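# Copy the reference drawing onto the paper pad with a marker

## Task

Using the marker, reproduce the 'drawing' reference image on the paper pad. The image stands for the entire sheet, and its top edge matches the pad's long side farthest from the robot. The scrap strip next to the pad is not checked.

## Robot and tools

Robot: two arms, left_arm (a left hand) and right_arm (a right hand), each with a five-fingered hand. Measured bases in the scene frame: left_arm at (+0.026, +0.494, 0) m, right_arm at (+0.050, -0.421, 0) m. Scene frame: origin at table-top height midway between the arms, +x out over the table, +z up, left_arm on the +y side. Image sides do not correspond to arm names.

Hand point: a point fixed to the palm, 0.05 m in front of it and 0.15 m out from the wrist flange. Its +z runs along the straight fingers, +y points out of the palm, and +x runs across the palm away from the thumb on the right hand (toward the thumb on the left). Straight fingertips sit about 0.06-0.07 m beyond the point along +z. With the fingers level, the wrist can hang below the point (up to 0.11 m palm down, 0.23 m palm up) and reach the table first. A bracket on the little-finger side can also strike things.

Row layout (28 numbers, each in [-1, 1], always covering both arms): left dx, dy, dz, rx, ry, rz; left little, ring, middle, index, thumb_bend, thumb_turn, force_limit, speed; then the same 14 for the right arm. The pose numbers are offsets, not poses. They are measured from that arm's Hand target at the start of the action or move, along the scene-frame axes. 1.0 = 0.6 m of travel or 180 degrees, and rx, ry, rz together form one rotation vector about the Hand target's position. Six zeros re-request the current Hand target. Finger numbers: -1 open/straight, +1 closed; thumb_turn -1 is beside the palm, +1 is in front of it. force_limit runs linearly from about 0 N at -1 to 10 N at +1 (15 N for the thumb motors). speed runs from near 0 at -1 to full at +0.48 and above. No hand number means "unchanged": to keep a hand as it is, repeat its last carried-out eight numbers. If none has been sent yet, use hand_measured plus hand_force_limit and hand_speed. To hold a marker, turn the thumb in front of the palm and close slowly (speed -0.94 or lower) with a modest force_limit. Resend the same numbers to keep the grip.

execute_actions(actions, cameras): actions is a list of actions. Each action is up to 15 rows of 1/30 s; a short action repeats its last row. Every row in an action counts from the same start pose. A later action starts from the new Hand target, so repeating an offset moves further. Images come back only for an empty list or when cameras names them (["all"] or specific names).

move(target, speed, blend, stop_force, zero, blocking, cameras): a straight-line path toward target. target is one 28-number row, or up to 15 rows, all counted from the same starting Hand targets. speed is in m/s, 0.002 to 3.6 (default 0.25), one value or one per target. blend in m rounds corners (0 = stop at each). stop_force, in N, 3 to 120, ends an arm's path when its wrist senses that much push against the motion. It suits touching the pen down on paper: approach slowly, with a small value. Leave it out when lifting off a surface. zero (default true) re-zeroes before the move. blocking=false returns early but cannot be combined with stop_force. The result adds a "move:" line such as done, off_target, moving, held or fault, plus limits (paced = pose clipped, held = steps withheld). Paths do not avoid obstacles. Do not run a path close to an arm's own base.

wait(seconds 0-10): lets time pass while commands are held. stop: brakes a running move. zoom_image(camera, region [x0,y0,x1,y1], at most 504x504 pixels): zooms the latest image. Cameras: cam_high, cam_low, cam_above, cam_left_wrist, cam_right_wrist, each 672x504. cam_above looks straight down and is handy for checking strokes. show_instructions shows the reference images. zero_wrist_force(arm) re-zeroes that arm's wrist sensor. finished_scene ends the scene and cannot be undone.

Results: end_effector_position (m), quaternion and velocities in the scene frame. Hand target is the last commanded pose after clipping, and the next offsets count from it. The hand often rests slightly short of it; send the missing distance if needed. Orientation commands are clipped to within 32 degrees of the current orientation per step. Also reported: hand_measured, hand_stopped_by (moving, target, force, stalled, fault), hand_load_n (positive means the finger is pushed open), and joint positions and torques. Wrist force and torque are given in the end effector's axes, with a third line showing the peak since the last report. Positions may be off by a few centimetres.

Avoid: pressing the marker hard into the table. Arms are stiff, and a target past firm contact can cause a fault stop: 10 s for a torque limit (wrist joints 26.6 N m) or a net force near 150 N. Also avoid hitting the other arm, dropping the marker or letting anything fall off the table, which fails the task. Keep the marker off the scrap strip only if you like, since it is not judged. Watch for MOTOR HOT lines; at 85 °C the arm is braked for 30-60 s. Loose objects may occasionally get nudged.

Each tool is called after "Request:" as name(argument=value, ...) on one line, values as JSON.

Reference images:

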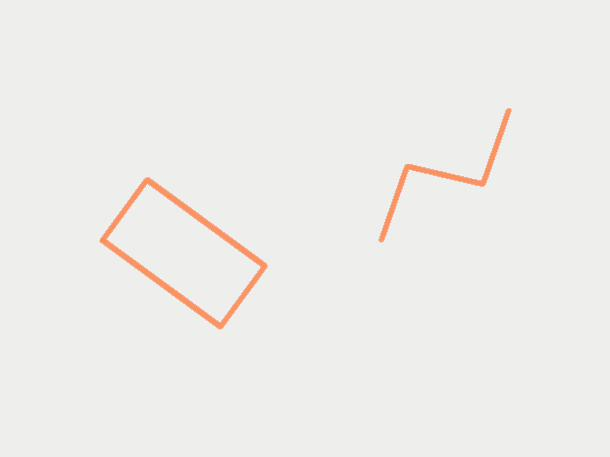

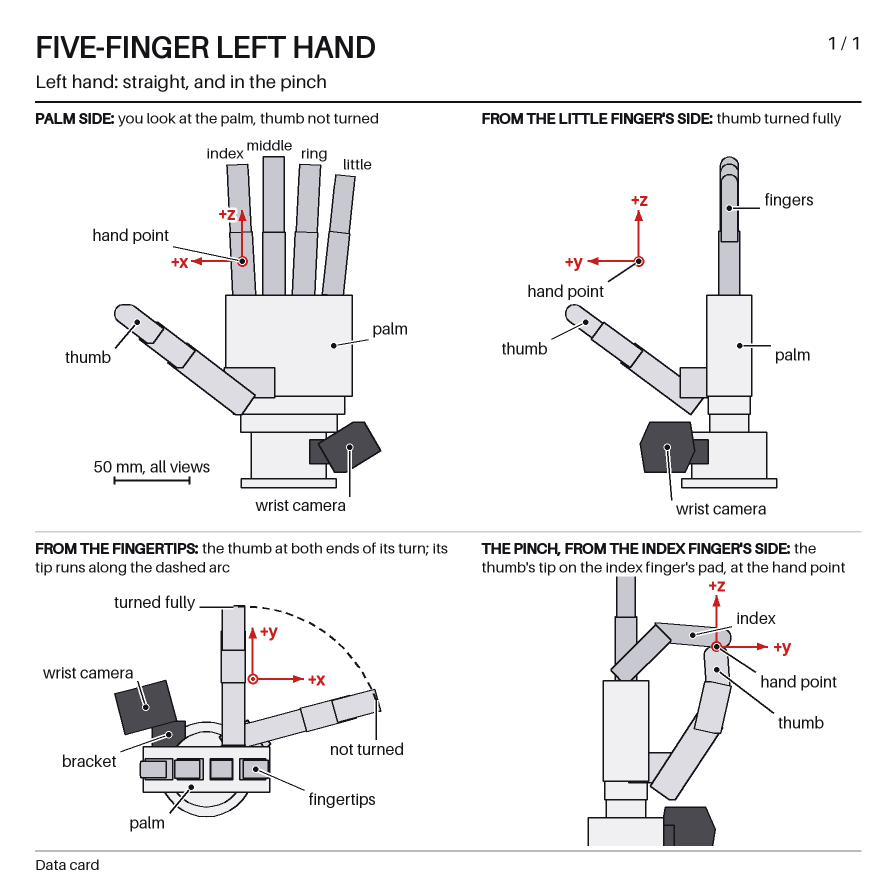

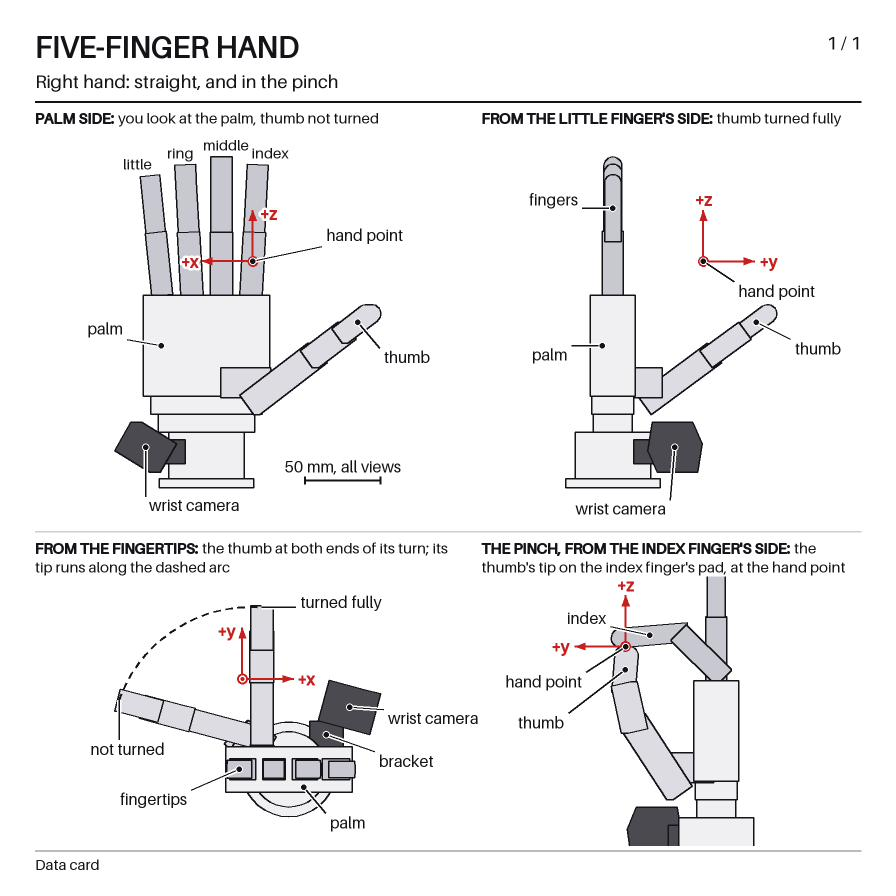

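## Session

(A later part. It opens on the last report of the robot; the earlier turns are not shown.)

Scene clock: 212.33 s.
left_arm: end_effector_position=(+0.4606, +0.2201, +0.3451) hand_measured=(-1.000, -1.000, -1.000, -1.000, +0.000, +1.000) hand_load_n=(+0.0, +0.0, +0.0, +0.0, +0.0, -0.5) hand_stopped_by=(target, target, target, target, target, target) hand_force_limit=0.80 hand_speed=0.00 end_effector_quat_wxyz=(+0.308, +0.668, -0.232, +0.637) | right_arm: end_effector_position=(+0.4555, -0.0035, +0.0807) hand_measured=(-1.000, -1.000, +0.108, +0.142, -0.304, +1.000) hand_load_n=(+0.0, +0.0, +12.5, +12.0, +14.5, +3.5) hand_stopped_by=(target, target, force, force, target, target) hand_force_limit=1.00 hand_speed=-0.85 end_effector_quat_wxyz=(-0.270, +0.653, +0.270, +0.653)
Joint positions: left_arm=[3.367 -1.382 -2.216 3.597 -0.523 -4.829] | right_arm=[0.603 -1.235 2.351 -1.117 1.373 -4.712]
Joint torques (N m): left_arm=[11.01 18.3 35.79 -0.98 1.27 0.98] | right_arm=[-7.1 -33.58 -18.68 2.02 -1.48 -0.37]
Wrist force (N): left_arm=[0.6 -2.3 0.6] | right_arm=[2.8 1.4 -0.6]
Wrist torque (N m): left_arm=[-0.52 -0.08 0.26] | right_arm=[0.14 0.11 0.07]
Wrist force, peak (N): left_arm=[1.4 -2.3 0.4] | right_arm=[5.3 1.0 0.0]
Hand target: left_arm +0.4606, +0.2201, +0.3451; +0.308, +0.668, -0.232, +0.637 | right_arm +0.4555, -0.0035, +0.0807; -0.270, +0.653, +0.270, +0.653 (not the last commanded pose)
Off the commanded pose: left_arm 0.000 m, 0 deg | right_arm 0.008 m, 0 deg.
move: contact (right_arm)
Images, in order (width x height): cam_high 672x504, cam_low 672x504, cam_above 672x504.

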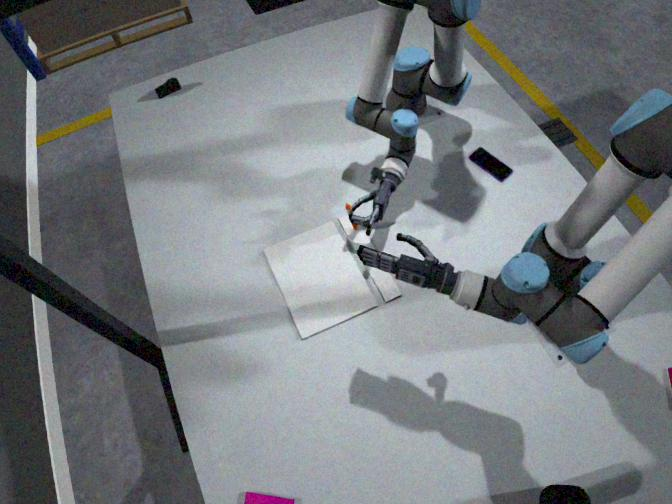

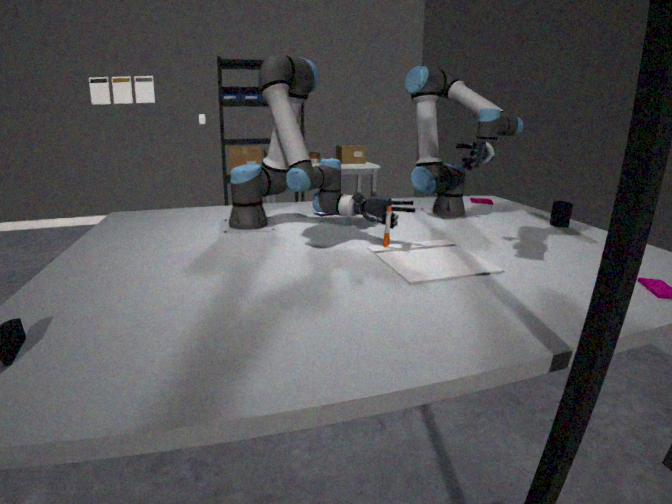

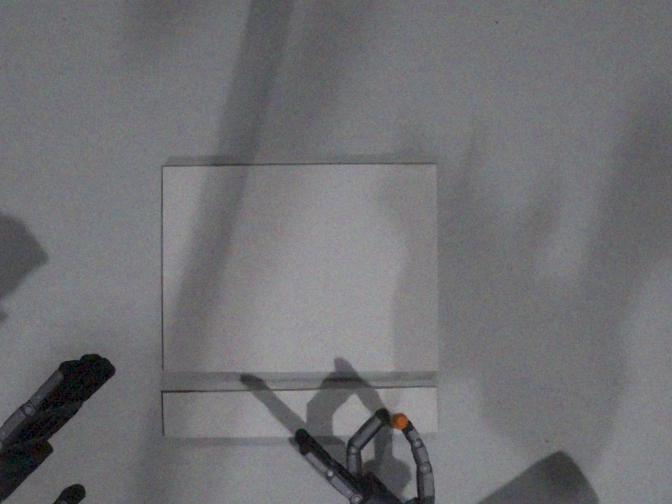

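Request:
move(target=[0,0,0,0,0,0,-1,-1,-1,-1,0,1,0.8,0,0,-0.03,0,0,0,0,-1,-1,0.55,0.65,-0.3,1,1,-0.85], speed=0.03)

Request:
move(target=[[0,0,0,0,0,0,-1,-1,-1,-1,0,1,0.8,0,0,0,0.05,0,0,0,-1,-1,0.55,0.65,-0.3,1,1,-0.85],[0,0,0,0,0,0,-1,-1,-1,-1,0,1,0.8,0,-0.05,-0.35,0.25,0,0,0,-1,-1,0.55,0.65,-0.3,1,1,-0.85]], speed=[0.06,0.2], blend=[0.005,0], cameras=["cam_high","cam_above","cam_right_wrist"])

Request:
zoom_image(camera="cam_above", region=[340, 370, 460, 450])

Request:
zoom_image(camera="cam_high", region=[320, 200, 410, 310])

Scene clock: 213.73 s.
left_arm: end_effector_position=(+0.4606, +0.2201, +0.3451) hand_measured=(-1.000, -1.000, -1.000, -1.000, +0.000, +1.000) hand_load_n=(+0.0, +0.0, +0.0, +0.0, +0.0, -0.5) hand_stopped_by=(target, target, target, target, target, target) hand_force_limit=0.80 hand_speed=0.00 end_effector_quat_wxyz=(+0.308, +0.668, -0.232, +0.637) | right_arm: end_effector_position=(+0.4555, -0.0214, +0.0807) hand_measured=(-1.000, -1.000, +0.108, +0.142, -0.304, +1.000) hand_load_n=(+0.0, +0.0, +11.5, +13.0, +14.0, +4.5) hand_stopped_by=(target, target, force, force, target, target) hand_force_limit=1.00 hand_speed=-0.85 end_effector_quat_wxyz=(-0.270, +0.653, +0.270, +0.653) end_effector_velocity=(+0.002, -0.002, +0.001) end_effector_angular_velocity=(+0.001, -0.001, -0.004)
Joint positions: left_arm=[3.367 -1.382 -2.216 3.597 -0.523 -4.829] | right_arm=[0.553 -1.258 2.394 -1.135 1.323 -4.712]
Joint velocities: left_arm=[within noise] | right_arm=[-0.006 -0.001 0.001 -0.002 -0.002 0]
Joint torques (N m): left_arm=[11.06 18.7 35.07 -1.01 1.2 0.98] | right_arm=[-10.94 -32.45 -1.91 -4.09 -1.61 0.33]
Wrist force (N): left_arm=[1.1 -2.1 0.3] | right_arm=[1.7 0.5 -0.3]
Wrist torque (N m): left_arm=[-0.45 -0.16 0.28] | right_arm=[0.08 0.10 0.10]
Wrist force, peak (N): left_arm=[1.1 -2.3 0.3] | right_arm=[3.8 0.9 -0.2]
Hand target: left_arm +0.4606, +0.2201, +0.3451; +0.308, +0.668, -0.232, +0.637 | right_arm +0.4555, -0.0215, +0.0807; -0.270, +0.653, +0.270, +0.653
Off the commanded pose: left_arm 0.000 m, 0 deg | right_arm 0.000 m, 0 deg.
move: done

Scene clock: 216.73 s.
left_arm: end_effector_position=(+0.4606, +0.2201, +0.3451) hand_measured=(-1.000, -1.000, -1.000, -1.000, +0.000, +1.000) hand_load_n=(+0.0, +0.0, +0.0, +0.0, +0.0, +0.0) hand_stopped_by=(target, target, target, target, target, target) hand_force_limit=0.80 hand_speed=0.00 end_effector_quat_wxyz=(+0.308, +0.668, -0.232, +0.637) | right_arm: end_effector_position=(+0.4255, -0.2315, +0.2307) hand_measured=(-1.000, -1.000, +0.108, +0.142, -0.304, +1.000) hand_load_n=(+0.0, +0.0, +12.0, +13.0, +14.0, +4.0) hand_stopped_by=(target, target, force, force, target, target) hand_force_limit=1.00 hand_speed=-0.85 end_effector_quat_wxyz=(-0.270, +0.653, +0.270, +0.653)
Joint positions: left_arm=[3.367 -1.382 -2.216 3.597 -0.523 -4.829] | right_arm=[-0.573 -2.265 2.597 -0.332 0.197 -4.712]
Joint torques (N m): left_arm=[11.11 17.56 35.23 -0.98 1.11 1.25] | right_arm=[-9.9 18.07 -28.66 2.71 -1.33 -2.5]
Wrist force (N): left_arm=[0.9 -2.1 0.4] | right_arm=[0.6 1.2 -0.5]
Wrist torque (N m): left_arm=[-0.47 -0.13 0.28] | right_arm=[0.17 0.09 0.29]
Wrist force, peak (N): left_arm=[1.3 -2.5 0.4] | right_arm=[0.9 1.3 -0.7]
Hand target: left_arm +0.4606, +0.2201, +0.3451; +0.308, +0.668, -0.232, +0.637 | right_arm +0.4255, -0.2315, +0.2307; -0.270, +0.653, +0.270, +0.653
Off the commanded pose: left_arm 0.000 m, 0 deg | right_arm 0.000 m, 0 deg.
move: done
camera_calibration:
cam_right_wrist: T_world_to_cam=[[0.656865, -0.688826, 0.306673, -0.511783], [-0.19774, -0.54986, -0.811513, 0.144202], [0.727618, 0.472413, -0.497392, 0.0317691], [0, 0, 0, 1]] pos_world=[0.341571, -0.288246, 0.289773]
Images, in order (width x height): cam_high 672x504, cam_above 672x504, cam_right_wrist 672x504.

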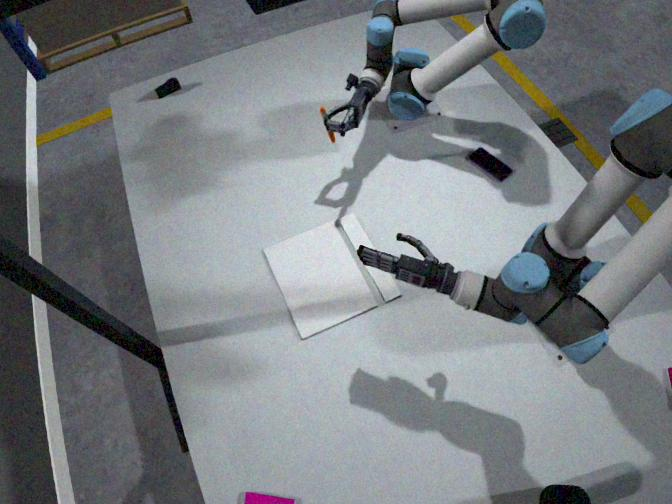

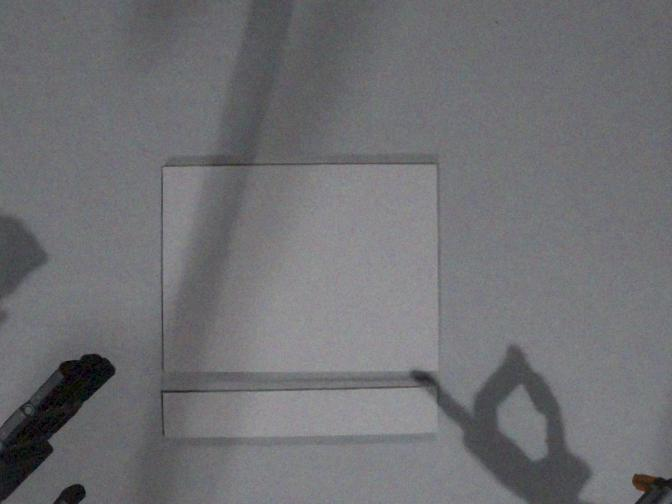

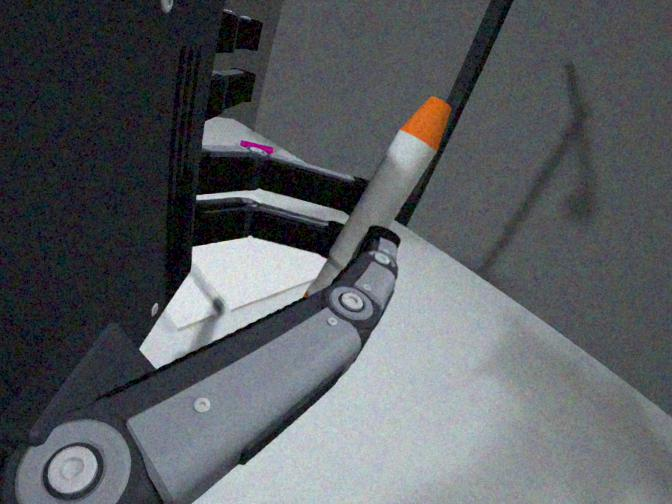

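Scaled by 4.200.

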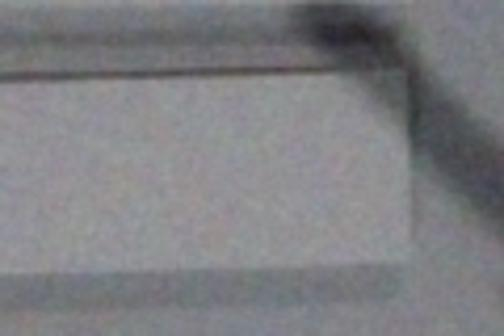

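Scaled by 4.582.

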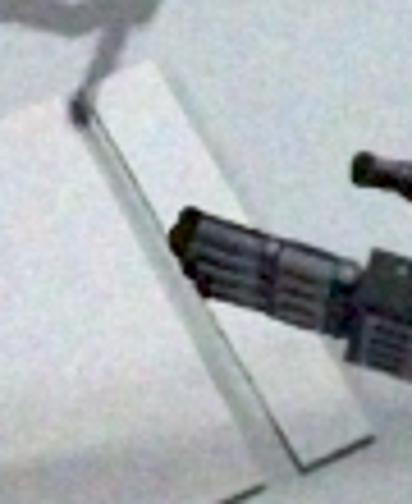

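Request:
move(target=[-0.025,-0.33,-0.0702,0,0,0,-1,-1,-1,-1,0,1,0.8,0,0.1242,0.3025,0.1655,0,0,0,-1,-1,0.55,0.65,-0.3,1,1,-0.85], speed=0.2, cameras=["cam_left_wrist","cam_right_wrist"])

Request:
zoom_image(camera="cam_left_wrist", region=[240, 100, 400, 260])

Scene clock: 222.40 s.
left_arm: end_effector_position=(+0.4456, +0.0221, +0.3030) hand_measured=(-1.000, -1.000, -1.000, -1.000, +0.000, +1.000) hand_load_n=(+0.0, +0.0, +0.0, +0.0, +0.0, -0.5) hand_stopped_by=(target, target, target, target, target, target) hand_force_limit=0.80 hand_speed=0.00 end_effector_quat_wxyz=(+0.308, +0.668, -0.232, +0.637) | right_arm: end_effector_position=(+0.4999, -0.0500, +0.3300) hand_measured=(-1.000, -1.000, +0.108, +0.142, -0.304, +1.000) hand_load_n=(+0.0, +0.0, +12.0, +12.5, +14.5, +4.0) hand_stopped_by=(target, target, force, force, target, target) hand_force_limit=1.00 hand_speed=-0.85 end_effector_quat_wxyz=(-0.270, +0.653, +0.270, +0.653)
Joint positions: left_arm=[2.726 -1.649 -2.092 3.74 -1.165 -4.829] | right_arm=[0.401 -1.736 2.05 -0.314 1.171 -4.712]
Joint torques (N m): left_arm=[-8.07 11.85 33.94 3.28 -1.38 -1.66] | right_arm=[8.9 -2.26 -30.14 1.29 1.16 -2.32]
Wrist force (N): left_arm=[1.3 -1.6 0.6] | right_arm=[0.5 0.8 -0.5]
Wrist torque (N m): left_arm=[-0.45 -0.17 0.40] | right_arm=[0.10 0.11 0.26]
Wrist force, peak (N): left_arm=[1.2 -2.9 0.3] | right_arm=[0.0 1.5 -1.1]
Hand target: left_arm +0.4456, +0.0221, +0.3030; +0.308, +0.668, -0.232, +0.637 | right_arm +0.5000, -0.0500, +0.3300; -0.270, +0.653, +0.270, +0.653
Off the commanded pose: left_arm 0.000 m, 0 deg | right_arm 0.000 m, 0 deg.
move: done
camera_calibration:
cam_left_wrist: T_world_to_cam=[[0.711794, 0.678543, 0.181463, -0.381682], [-0.45798, 0.252477, 0.852356, -0.0531501], [0.532545, -0.689808, 0.49047, -0.257486], [0, 0, 0, 1]] pos_world=[0.38446, 0.0947911, 0.240853]
cam_right_wrist: T_world_to_cam=[[0.657166, -0.68856, 0.306623, -0.466297], [-0.1976, -0.549952, -0.811484, 0.339181], [0.727384, 0.472691, -0.49747, -0.0585851], [0, 0, 0, 1]] pos_world=[0.41607, -0.106847, 0.389073]
Images, in order (width x height): cam_left_wrist 672x504, cam_right_wrist 672x504.

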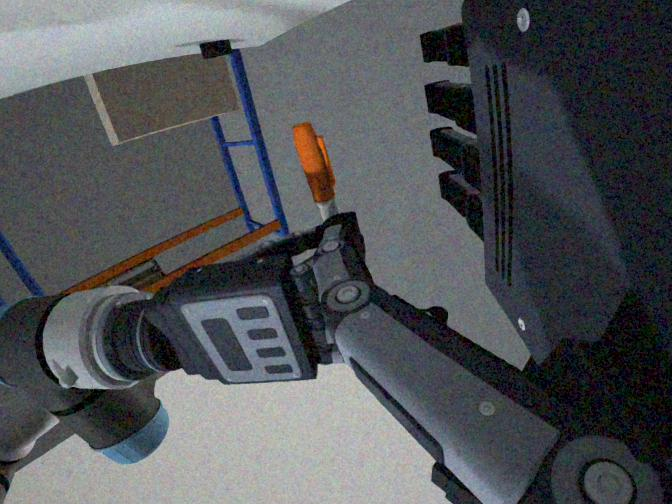

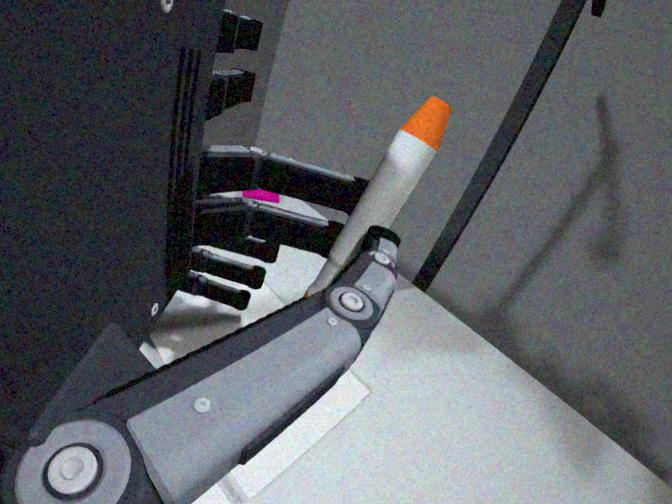

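Scaled by 3.150 from the camera's 672x504 image, which has a finer 960x720 frame.

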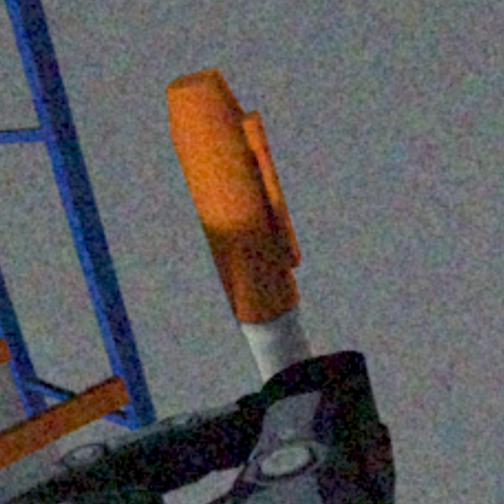

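Request:
move(target=[[0.087,-0.108,0,0,0,0,-1,-1,-1,-1,0,1,0.8,0,0,0,0,0,0,0,-1,-1,0.55,0.65,-0.3,1,1,-0.85],[0.075,-0.12,0,0,0,0,-1,-1,-1,-1,0,1,0.8,0,0,0,0,0,0,0,-1,-1,0.55,0.65,-0.3,1,1,-0.85]], speed=0.08, blend=[0.003,0], stop_force=6, cameras=["cam_left_wrist"])

Request:
zoom_image(camera="cam_left_wrist", region=[240, 100, 400, 260])

Scene clock: 225.37 s.
left_arm: end_effector_position=(+0.4906, -0.0499, +0.3030) hand_measured=(-1.000, -1.000, -1.000, -1.000, +0.000, +1.000) hand_load_n=(+0.0, +0.0, +0.0, +0.0, +0.0, -0.5) hand_stopped_by=(target, target, target, target, target, target) hand_force_limit=0.80 hand_speed=0.00 end_effector_quat_wxyz=(+0.308, +0.668, -0.232, +0.637) | right_arm: end_effector_position=(+0.5000, -0.0500, +0.3300) hand_measured=(-1.000, -1.000, +0.108, +0.142, -0.304, +1.000) hand_load_n=(+0.0, +0.0, +12.0, +12.0, +14.5, +3.5) hand_stopped_by=(target, target, force, force, target, target) hand_force_limit=1.00 hand_speed=-0.85 end_effector_quat_wxyz=(-0.270, +0.653, +0.270, +0.653)
Joint positions: left_arm=[2.61 -1.835 -1.864 3.699 -1.281 -4.829] | right_arm=[0.401 -1.736 2.05 -0.314 1.171 -4.712]
Joint torques (N m): left_arm=[-8.46 19.28 35.26 -0.23 -1.42 0.5] | right_arm=[9.88 -1.82 -31.34 1.32 0.73 -2.29]
Wrist force (N): left_arm=[0.9 -2.0 -0.2] | right_arm=[0.2 1.5 -0.8]
Wrist torque (N m): left_arm=[-0.46 -0.11 0.38] | right_arm=[0.14 0.15 0.23]
Wrist force, peak (N): left_arm=[1.0 -2.5 0.7] | right_arm=[0.3 1.8 -1.0]
Hand target: left_arm +0.4906, -0.0499, +0.3030; +0.308, +0.668, -0.232, +0.637 | right_arm +0.5000, -0.0500, +0.3300; -0.270, +0.653, +0.270, +0.653
Off the commanded pose: left_arm 0.000 m, 0 deg | right_arm 0.000 m, 0 deg.
move: done
camera_calibration:
cam_left_wrist: T_world_to_cam=[[0.711757, 0.678591, 0.181427, -0.364835], [-0.457954, 0.252445, 0.852379, -0.0143784], [0.532616, -0.689772, 0.490443, -0.331142], [0, 0, 0, 1]] pos_world=[0.429461, 0.0227913, 0.240853]
Images, in order (width x height): cam_left_wrist 672x504.

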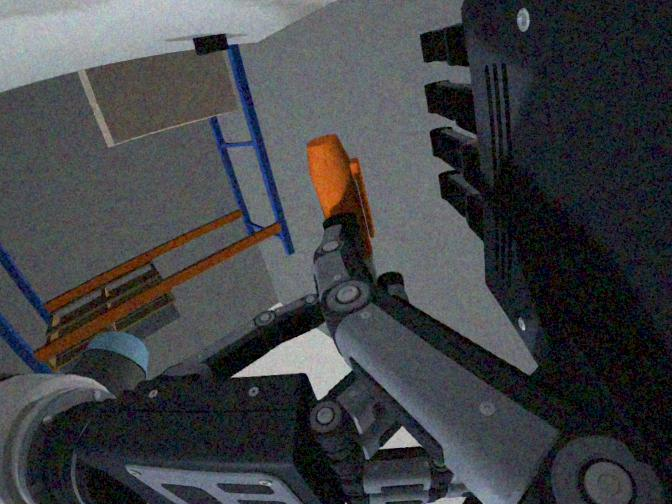

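Scaled by 3.150 from the camera's 672x504 image, which has a finer 960x720 frame.

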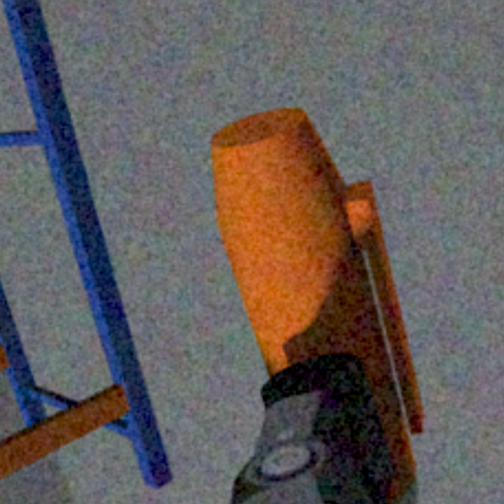

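Request:
move(target=[0,0,0,0,0,0,-1,-1,-0.3,-0.3,0,1,0.8,-0.4,0,0,0,0,0,0,-1,-1,0.55,0.65,-0.3,1,1,-0.85], speed=0.03)

Request:
move(target=[0,0,0,0,0,0,-1,-1,0.3,0.3,0,1,0.2,-0.9,0,0,0,0,0,0,-1,-1,0.55,0.65,-0.3,1,1,-0.85], speed=0.03)

Request:
move(target=[0,0,0,0,0,0,-1,-1,0.5,0.5,0,1,0.8,-0.9,0,0,0,0,0,0,-1,-1,0.55,0.65,-0.3,1,1,-0.85], speed=0.03)

Request:
move(target=[0,0,0,0,0,0,-1,-1,0.5,0.5,0,1,0.8,-0.9,0,0,0,0,0,0,-1,-1,-0.2,-0.2,-0.3,1,1,-0.75], speed=0.03, cameras=["cam_left_wrist","cam_right_wrist"])

Scene clock: 226.50 s.
left_arm: end_effector_position=(+0.4906, -0.0499, +0.3030) hand_measured=(-1.000, -1.000, -0.300, -0.300, +0.000, +1.000) hand_load_n=(+0.0, +0.0, +0.0, +0.0, +0.0, +0.0) hand_stopped_by=(target, target, target, target, target, target) hand_force_limit=0.80 hand_speed=-0.40 end_effector_quat_wxyz=(+0.308, +0.668, -0.232, +0.637) | right_arm: end_effector_position=(+0.5000, -0.0500, +0.3300) hand_measured=(-1.000, -1.000, +0.108, +0.142, -0.304, +1.000) hand_load_n=(+0.0, +0.0, +12.0, +12.0, +14.5, +3.5) hand_stopped_by=(target, target, force, force, target, target) hand_force_limit=1.00 hand_speed=-0.85 end_effector_quat_wxyz=(-0.270, +0.653, +0.270, +0.653)
Joint positions: left_arm=[2.61 -1.835 -1.864 3.699 -1.281 -4.829] | right_arm=[0.401 -1.736 2.05 -0.314 1.171 -4.712]
Joint torques (N m): left_arm=[-7.96 20.05 35.38 -0.33 -0.96 0.5] | right_arm=[8.93 -1.13 -30.79 1.15 0.31 -2.15]
Wrist force (N): left_arm=[1.0 -2.1 -0.3] | right_arm=[0.2 1.4 -0.8]
Wrist torque (N m): left_arm=[-0.45 -0.14 0.41] | right_arm=[0.13 0.13 0.24]
Wrist force, peak (N): left_arm=[1.5 -2.2 -0.4] | right_arm=[0.8 1.7 -0.8]
Hand target: left_arm +0.4906, -0.0499, +0.3030; +0.308, +0.668, -0.232, +0.637 | right_arm +0.5000, -0.0500, +0.3300; -0.270, +0.653, +0.270, +0.653
Off the commanded pose: left_arm 0.000 m, 0 deg | right_arm 0.000 m, 0 deg.
move: done

Scene clock: 227.80 s.
left_arm: end_effector_position=(+0.4906, -0.0499, +0.3030) hand_measured=(-1.000, -1.000, -0.014, -0.070, +0.000, +1.000) hand_load_n=(+0.0, +0.0, +8.5, +3.5, +3.0, +0.0) hand_stopped_by=(target, target, force, force, target, target) hand_force_limit=0.20 hand_speed=-0.90 end_effector_quat_wxyz=(+0.308, +0.668, -0.232, +0.637) | right_arm: end_effector_position=(+0.5000, -0.0500, +0.3300) hand_measured=(-1.000, -1.000, +0.108, +0.142, -0.304, +1.000) hand_load_n=(+0.0, +0.0, +13.0, +12.0, +13.5, +3.5) hand_stopped_by=(target, target, force, force, target, target) hand_force_limit=1.00 hand_speed=-0.85 end_effector_quat_wxyz=(-0.270, +0.653, +0.270, +0.653)
Joint positions: left_arm=[2.61 -1.835 -1.864 3.699 -1.281 -4.829] | right_arm=[0.401 -1.736 2.05 -0.314 1.171 -4.712]
Joint torques (N m): left_arm=[-6.6 19.8 33.53 -0.12 -0.27 0.62] | right_arm=[5.84 -2.08 -29.85 0.29 -0.07 -2.04]
Wrist force (N): left_arm=[0.8 -3.1 3.1] | right_arm=[0.0 -2.1 -1.7]
Wrist torque (N m): left_arm=[-0.50 -0.20 0.42] | right_arm=[0.03 0.09 0.27]
Wrist force, peak (N): left_arm=[0.7 -3.3 3.1] | right_arm=[1.1 -2.4 -1.5]
Hand target: left_arm +0.4906, -0.0499, +0.3030; +0.308, +0.668, -0.232, +0.637 | right_arm +0.5000, -0.0500, +0.3300; -0.270, +0.653, +0.270, +0.653
Off the commanded pose: left_arm 0.000 m, 0 deg | right_arm 0.000 m, 0 deg.
move: done

Scene clock: 228.30 s.
left_arm: end_effector_position=(+0.4906, -0.0499, +0.3030) hand_measured=(-1.000, -1.000, -0.008, -0.054, -0.002, +1.000) hand_load_n=(+0.0, +0.0, +10.0, +10.5, +4.5, +0.0) hand_stopped_by=(target, target, force, force, target, target) hand_force_limit=0.80 hand_speed=-0.90 end_effector_quat_wxyz=(+0.308, +0.668, -0.232, +0.637) | right_arm: end_effector_position=(+0.5000, -0.0500, +0.3300) hand_measured=(-1.000, -1.000, +0.108, +0.142, -0.304, +1.000) hand_load_n=(+0.0, +0.0, +13.5, +12.0, +13.0, +3.0) hand_stopped_by=(target, target, force, force, target, target) hand_force_limit=1.00 hand_speed=-0.85 end_effector_quat_wxyz=(-0.270, +0.653, +0.270, +0.653)
Joint positions: left_arm=[2.61 -1.835 -1.864 3.699 -1.281 -4.829] | right_arm=[0.401 -1.736 2.05 -0.314 1.171 -4.712]
Joint torques (N m): left_arm=[-6.91 20.32 32.34 -0.19 -0.02 0.59] | right_arm=[2.84 -2.12 -29.4 -0.43 -0.21 -1.97]
Wrist force (N): left_arm=[1.0 -4.2 5.4] | right_arm=[-0.3 -4.8 -2.6]
Wrist torque (N m): left_arm=[-0.51 -0.22 0.37] | right_arm=[-0.02 0.11 0.23]
Wrist force, peak (N): left_arm=[2.1 -4.5 5.0] | right_arm=[0.6 -5.3 -2.5]
Hand target: left_arm +0.4906, -0.0499, +0.3030; +0.308, +0.668, -0.232, +0.637 | right_arm +0.5000, -0.0500, +0.3300; -0.270, +0.653, +0.270, +0.653
Off the commanded pose: left_arm 0.000 m, 0 deg | right_arm 0.000 m, 0 deg.
move: done

Scene clock: 229.07 s.
left_arm: end_effector_position=(+0.4906, -0.0499, +0.3030) hand_measured=(-1.000, -1.000, -0.008, -0.054, -0.002, +1.000) hand_load_n=(+0.0, +0.0, +9.5, +0.0, +4.0, -0.5) hand_stopped_by=(target, target, force, force, target, target) hand_force_limit=0.80 hand_speed=-0.90 end_effector_quat_wxyz=(+0.308, +0.668, -0.232, +0.637) | right_arm: end_effector_position=(+0.5000, -0.0500, +0.3300) hand_measured=(-1.000, -1.000, -0.200, -0.200, -0.300, +1.000) hand_load_n=(+0.0, +0.0, +0.0, +0.0, +0.0, +0.5) hand_stopped_by=(target, target, target, target, target, target) hand_force_limit=1.00 hand_speed=-0.75 end_effector_quat_wxyz=(-0.270, +0.653, +0.270, +0.653)
Joint positions: left_arm=[2.61 -1.835 -1.864 3.699 -1.281 -4.829] | right_arm=[0.401 -1.736 2.05 -0.314 1.171 -4.712]
Joint torques (N m): left_arm=[-6.9 21.56 30.44 -0.18 0.35 0.5] | right_arm=[-2.78 -2.77 -29.35 -1.17 -0.3 -2.04]
Wrist force (N): left_arm=[0.8 -2.0 0.3] | right_arm=[0.4 1.0 -0.5]
Wrist torque (N m): left_arm=[-0.47 -0.11 0.40] | right_arm=[0.13 0.15 0.25]
Wrist force, peak (N): left_arm=[1.5 -4.3 5.4] | right_arm=[0.5 -5.2 -2.4]
Hand target: left_arm +0.4906, -0.0499, +0.3030; +0.308, +0.668, -0.232, +0.637 | right_arm +0.5000, -0.0500, +0.3300; -0.270, +0.653, +0.270, +0.653
Off the commanded pose: left_arm 0.000 m, 0 deg | right_arm 0.000 m, 0 deg.
move: done
camera_calibration:
cam_left_wrist: T_world_to_cam=[[0.711757, 0.678591, 0.181427, -0.364906], [-0.457954, 0.252445, 0.852379, -0.0143326], [0.532616, -0.689772, 0.490443, -0.331195], [0, 0, 0, 1]] pos_world=[0.429561, 0.0227913, 0.240853]
cam_right_wrist: T_world_to_cam=[[0.657052, -0.688662, 0.306638, -0.466197], [-0.197723, -0.549959, -0.81145, 0.339274], [0.727453, 0.472535, -0.497516, -0.0586598], [0, 0, 0, 1]] pos_world=[0.416071, -0.106747, 0.389073]
Images, in order (width x height): cam_left_wrist 672x504, cam_right_wrist 672x504.

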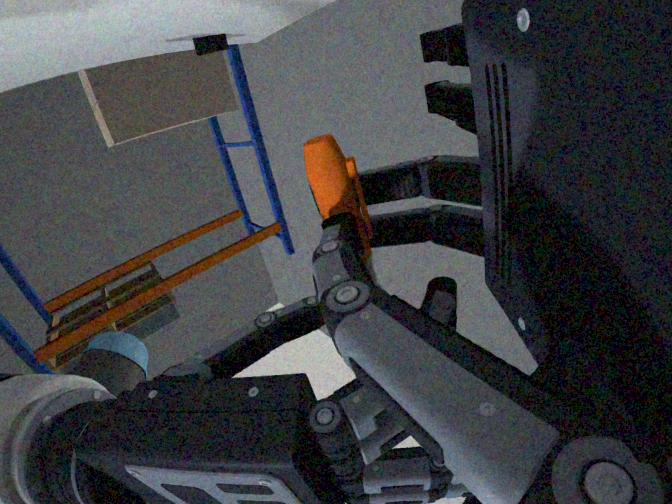

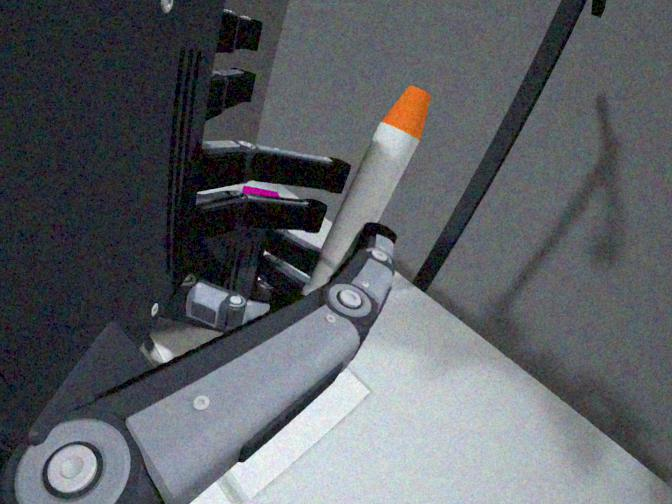

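Request:
move(target=[0,0,0,0,0,0,-1,-1,0.5,0.55,0,1,0.7,-0.92,0,0,0,0,0,0,-1,-1,-0.2,-0.2,-0.3,1,1,-0.75], speed=0.03, cameras=["cam_left_wrist","cam_right_wrist"])

Request:
zoom_image(camera="cam_right_wrist", region=[260, 60, 480, 280])

Request:
zoom_image(camera="cam_left_wrist", region=[240, 100, 400, 260])

Scene clock: 229.77 s.
left_arm: end_effector_position=(+0.4906, -0.0499, +0.3030) hand_measured=(-1.000, -1.000, -0.008, -0.004, -0.002, +1.000) hand_load_n=(+0.0, +0.0, +8.0, +9.5, +6.5, -4.0) hand_stopped_by=(target, target, force, force, target, target) hand_force_limit=0.70 hand_speed=-0.92 end_effector_quat_wxyz=(+0.308, +0.668, -0.232, +0.637) | right_arm: end_effector_position=(+0.5000, -0.0500, +0.3300) hand_measured=(-1.000, -1.000, -0.200, -0.200, -0.300, +1.000) hand_load_n=(+0.0, +0.0, -0.5, +0.0, +0.0, +0.0) hand_stopped_by=(target, target, target, target, target, target) hand_force_limit=1.00 hand_speed=-0.75 end_effector_quat_wxyz=(-0.270, +0.653, +0.270, +0.653)
Joint positions: left_arm=[2.61 -1.835 -1.864 3.699 -1.281 -4.829] | right_arm=[0.401 -1.736 2.05 -0.314 1.171 -4.712]
Joint torques (N m): left_arm=[-6.72 22.64 29.45 -0.13 0.93 0.56] | right_arm=[-6.85 -1.77 -27.52 -2.92 -0.48 -1.85]
Wrist force (N): left_arm=[0.7 -1.9 0.3] | right_arm=[0.4 1.2 -0.6]
Wrist torque (N m): left_arm=[-0.46 -0.09 0.39] | right_arm=[0.16 0.13 0.26]
Wrist force, peak (N): left_arm=[1.3 -2.2 0.2] | right_arm=[0.7 1.2 -0.6]
Hand target: left_arm +0.4906, -0.0499, +0.3030; +0.308, +0.668, -0.232, +0.637 | right_arm +0.5000, -0.0500, +0.3300; -0.270, +0.653, +0.270, +0.653
Off the commanded pose: left_arm 0.000 m, 0 deg | right_arm 0.000 m, 0 deg.
move: done
camera_calibration:
cam_left_wrist: T_world_to_cam=[[0.711757, 0.678591, 0.181427, -0.364906], [-0.457954, 0.252445, 0.852379, -0.0143326], [0.532616, -0.689772, 0.490443, -0.331195], [0, 0, 0, 1]] pos_world=[0.429561, 0.0227913, 0.240853]
cam_right_wrist: T_world_to_cam=[[0.657052, -0.688662, 0.306638, -0.466197], [-0.197723, -0.549959, -0.81145, 0.339274], [0.727453, 0.472535, -0.497516, -0.0586598], [0, 0, 0, 1]] pos_world=[0.416071, -0.106747, 0.389073]
Images, in order (width x height): cam_left_wrist 672x504, cam_right_wrist 672x504.

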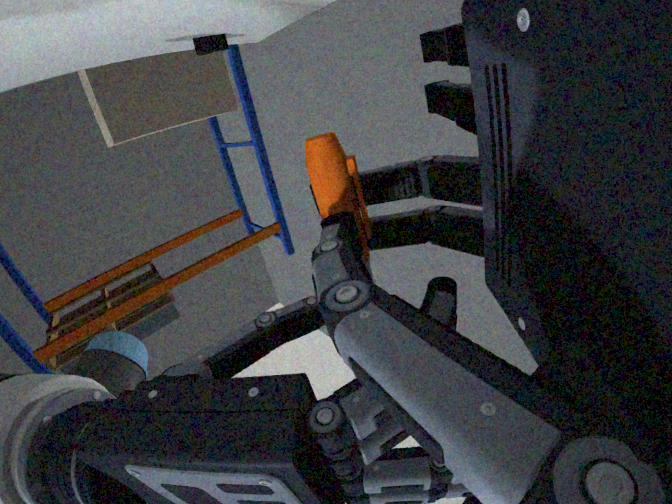

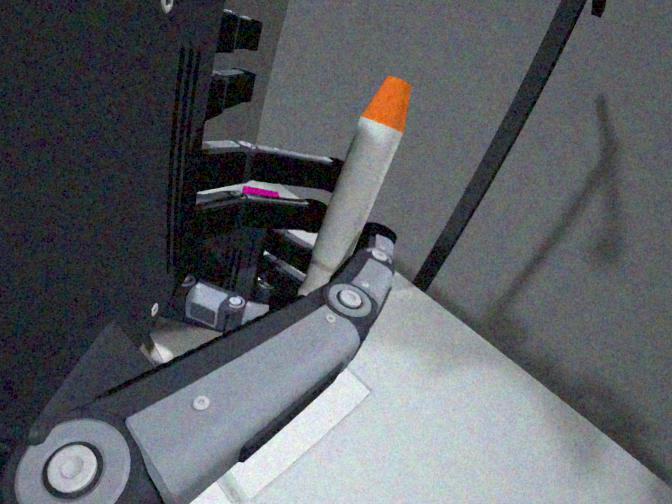

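Scaled by 2.291 from the camera's 672x504 image, which has a finer 960x720 frame.

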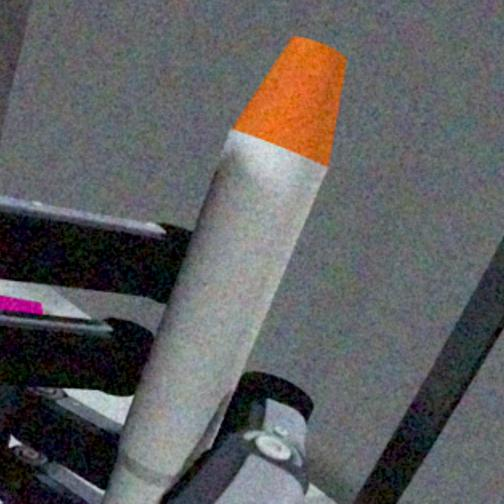

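Scaled by 3.150 from the camera's 672x504 image, which has a finer 960x720 frame.

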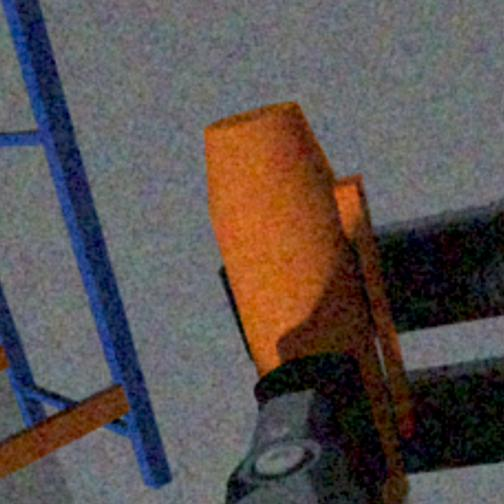

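Request:
wait(seconds=0.1, cameras=["cam_above","cam_low","cam_high"])

Request:
zoom_image(camera="cam_above", region=[420, 370, 560, 490])

Request:
zoom_image(camera="cam_low", region=[340, 100, 440, 190])

Request:
zoom_image(camera="cam_high", region=[280, 100, 400, 220])

Scene clock: 230.63 s.
left_arm: end_effector_position=(+0.4906, -0.0499, +0.3030) hand_measured=(-1.000, -1.000, -0.008, -0.004, -0.002, +1.000) hand_load_n=(+0.0, +0.0, +8.0, +9.5, +6.5, -4.0) hand_stopped_by=(target, target, force, force, target, target) hand_force_limit=0.70 hand_speed=-0.92 end_effector_quat_wxyz=(+0.308, +0.668, -0.232, +0.637) | right_arm: end_effector_position=(+0.5000, -0.0500, +0.3300) hand_measured=(-1.000, -1.000, -0.200, -0.200, -0.300, +1.000) hand_load_n=(+0.0, +0.0, +0.0, +0.0, +0.0, +0.5) hand_stopped_by=(target, target, target, target, target, target) hand_force_limit=1.00 hand_speed=-0.75 end_effector_quat_wxyz=(-0.270, +0.653, +0.270, +0.653)
Joint positions: left_arm=[2.61 -1.835 -1.864 3.699 -1.281 -4.829] | right_arm=[0.401 -1.736 2.05 -0.314 1.171 -4.712]
Joint torques (N m): left_arm=[-6.27 23.33 26.7 -0.03 1.24 0.35] | right_arm=[-10.04 -0.89 -25.17 -4.18 -0.42 -1.75]
Wrist force (N): left_arm=[0.6 -2.0 0.4] | right_arm=[0.6 1.0 -0.5]
Wrist torque (N m): left_arm=[-0.48 -0.09 0.39] | right_arm=[0.13 0.09 0.27]
Wrist force, peak (N): left_arm=[1.0 -2.2 0.2] | right_arm=[0.6 1.3 -0.5]
Hand target: left_arm +0.4906, -0.0499, +0.3030; +0.308, +0.668, -0.232, +0.637 | right_arm +0.5000, -0.0500, +0.3300; -0.270, +0.653, +0.270, +0.653
Off the commanded pose: left_arm 0.000 m, 0 deg | right_arm 0.000 m, 0 deg.
wait: 0.10 s; at rest from the start
Images, in order (width x height): cam_high 672x504, cam_low 672x504, cam_above 672x504.

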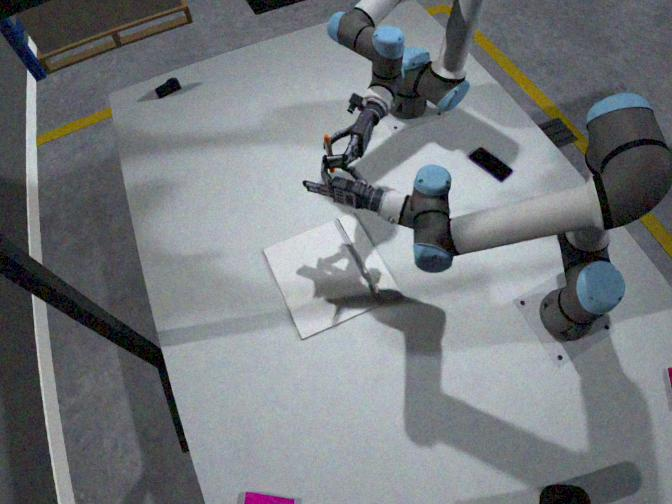

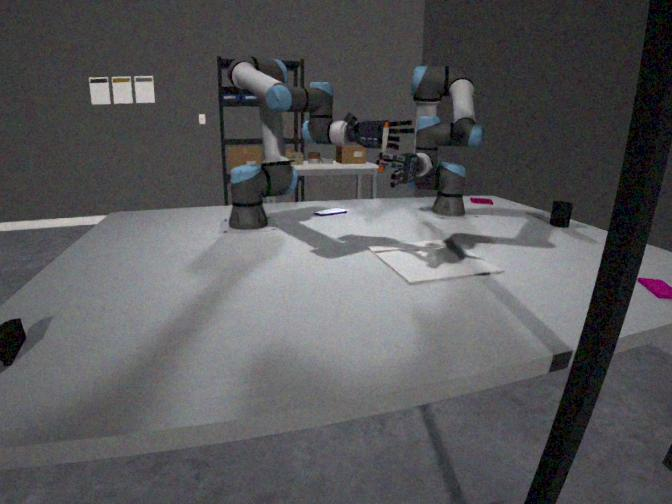

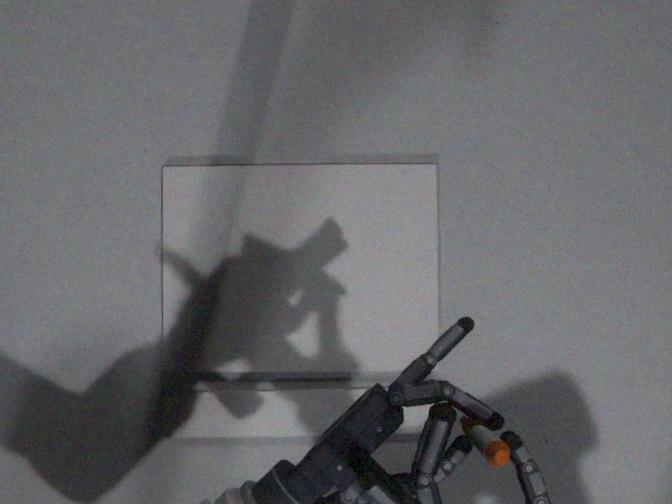

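Scaled by 3.600.

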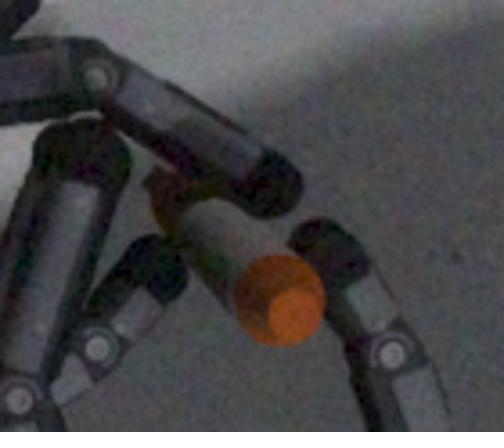

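Scaled by 5.040.

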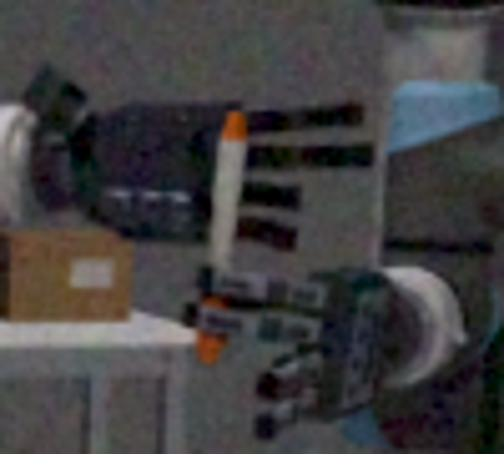

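Scaled by 4.200.

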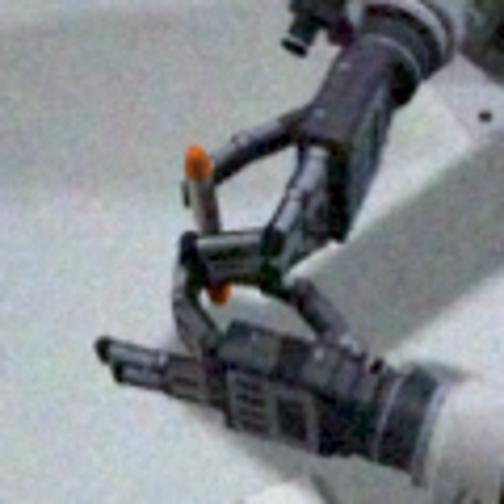

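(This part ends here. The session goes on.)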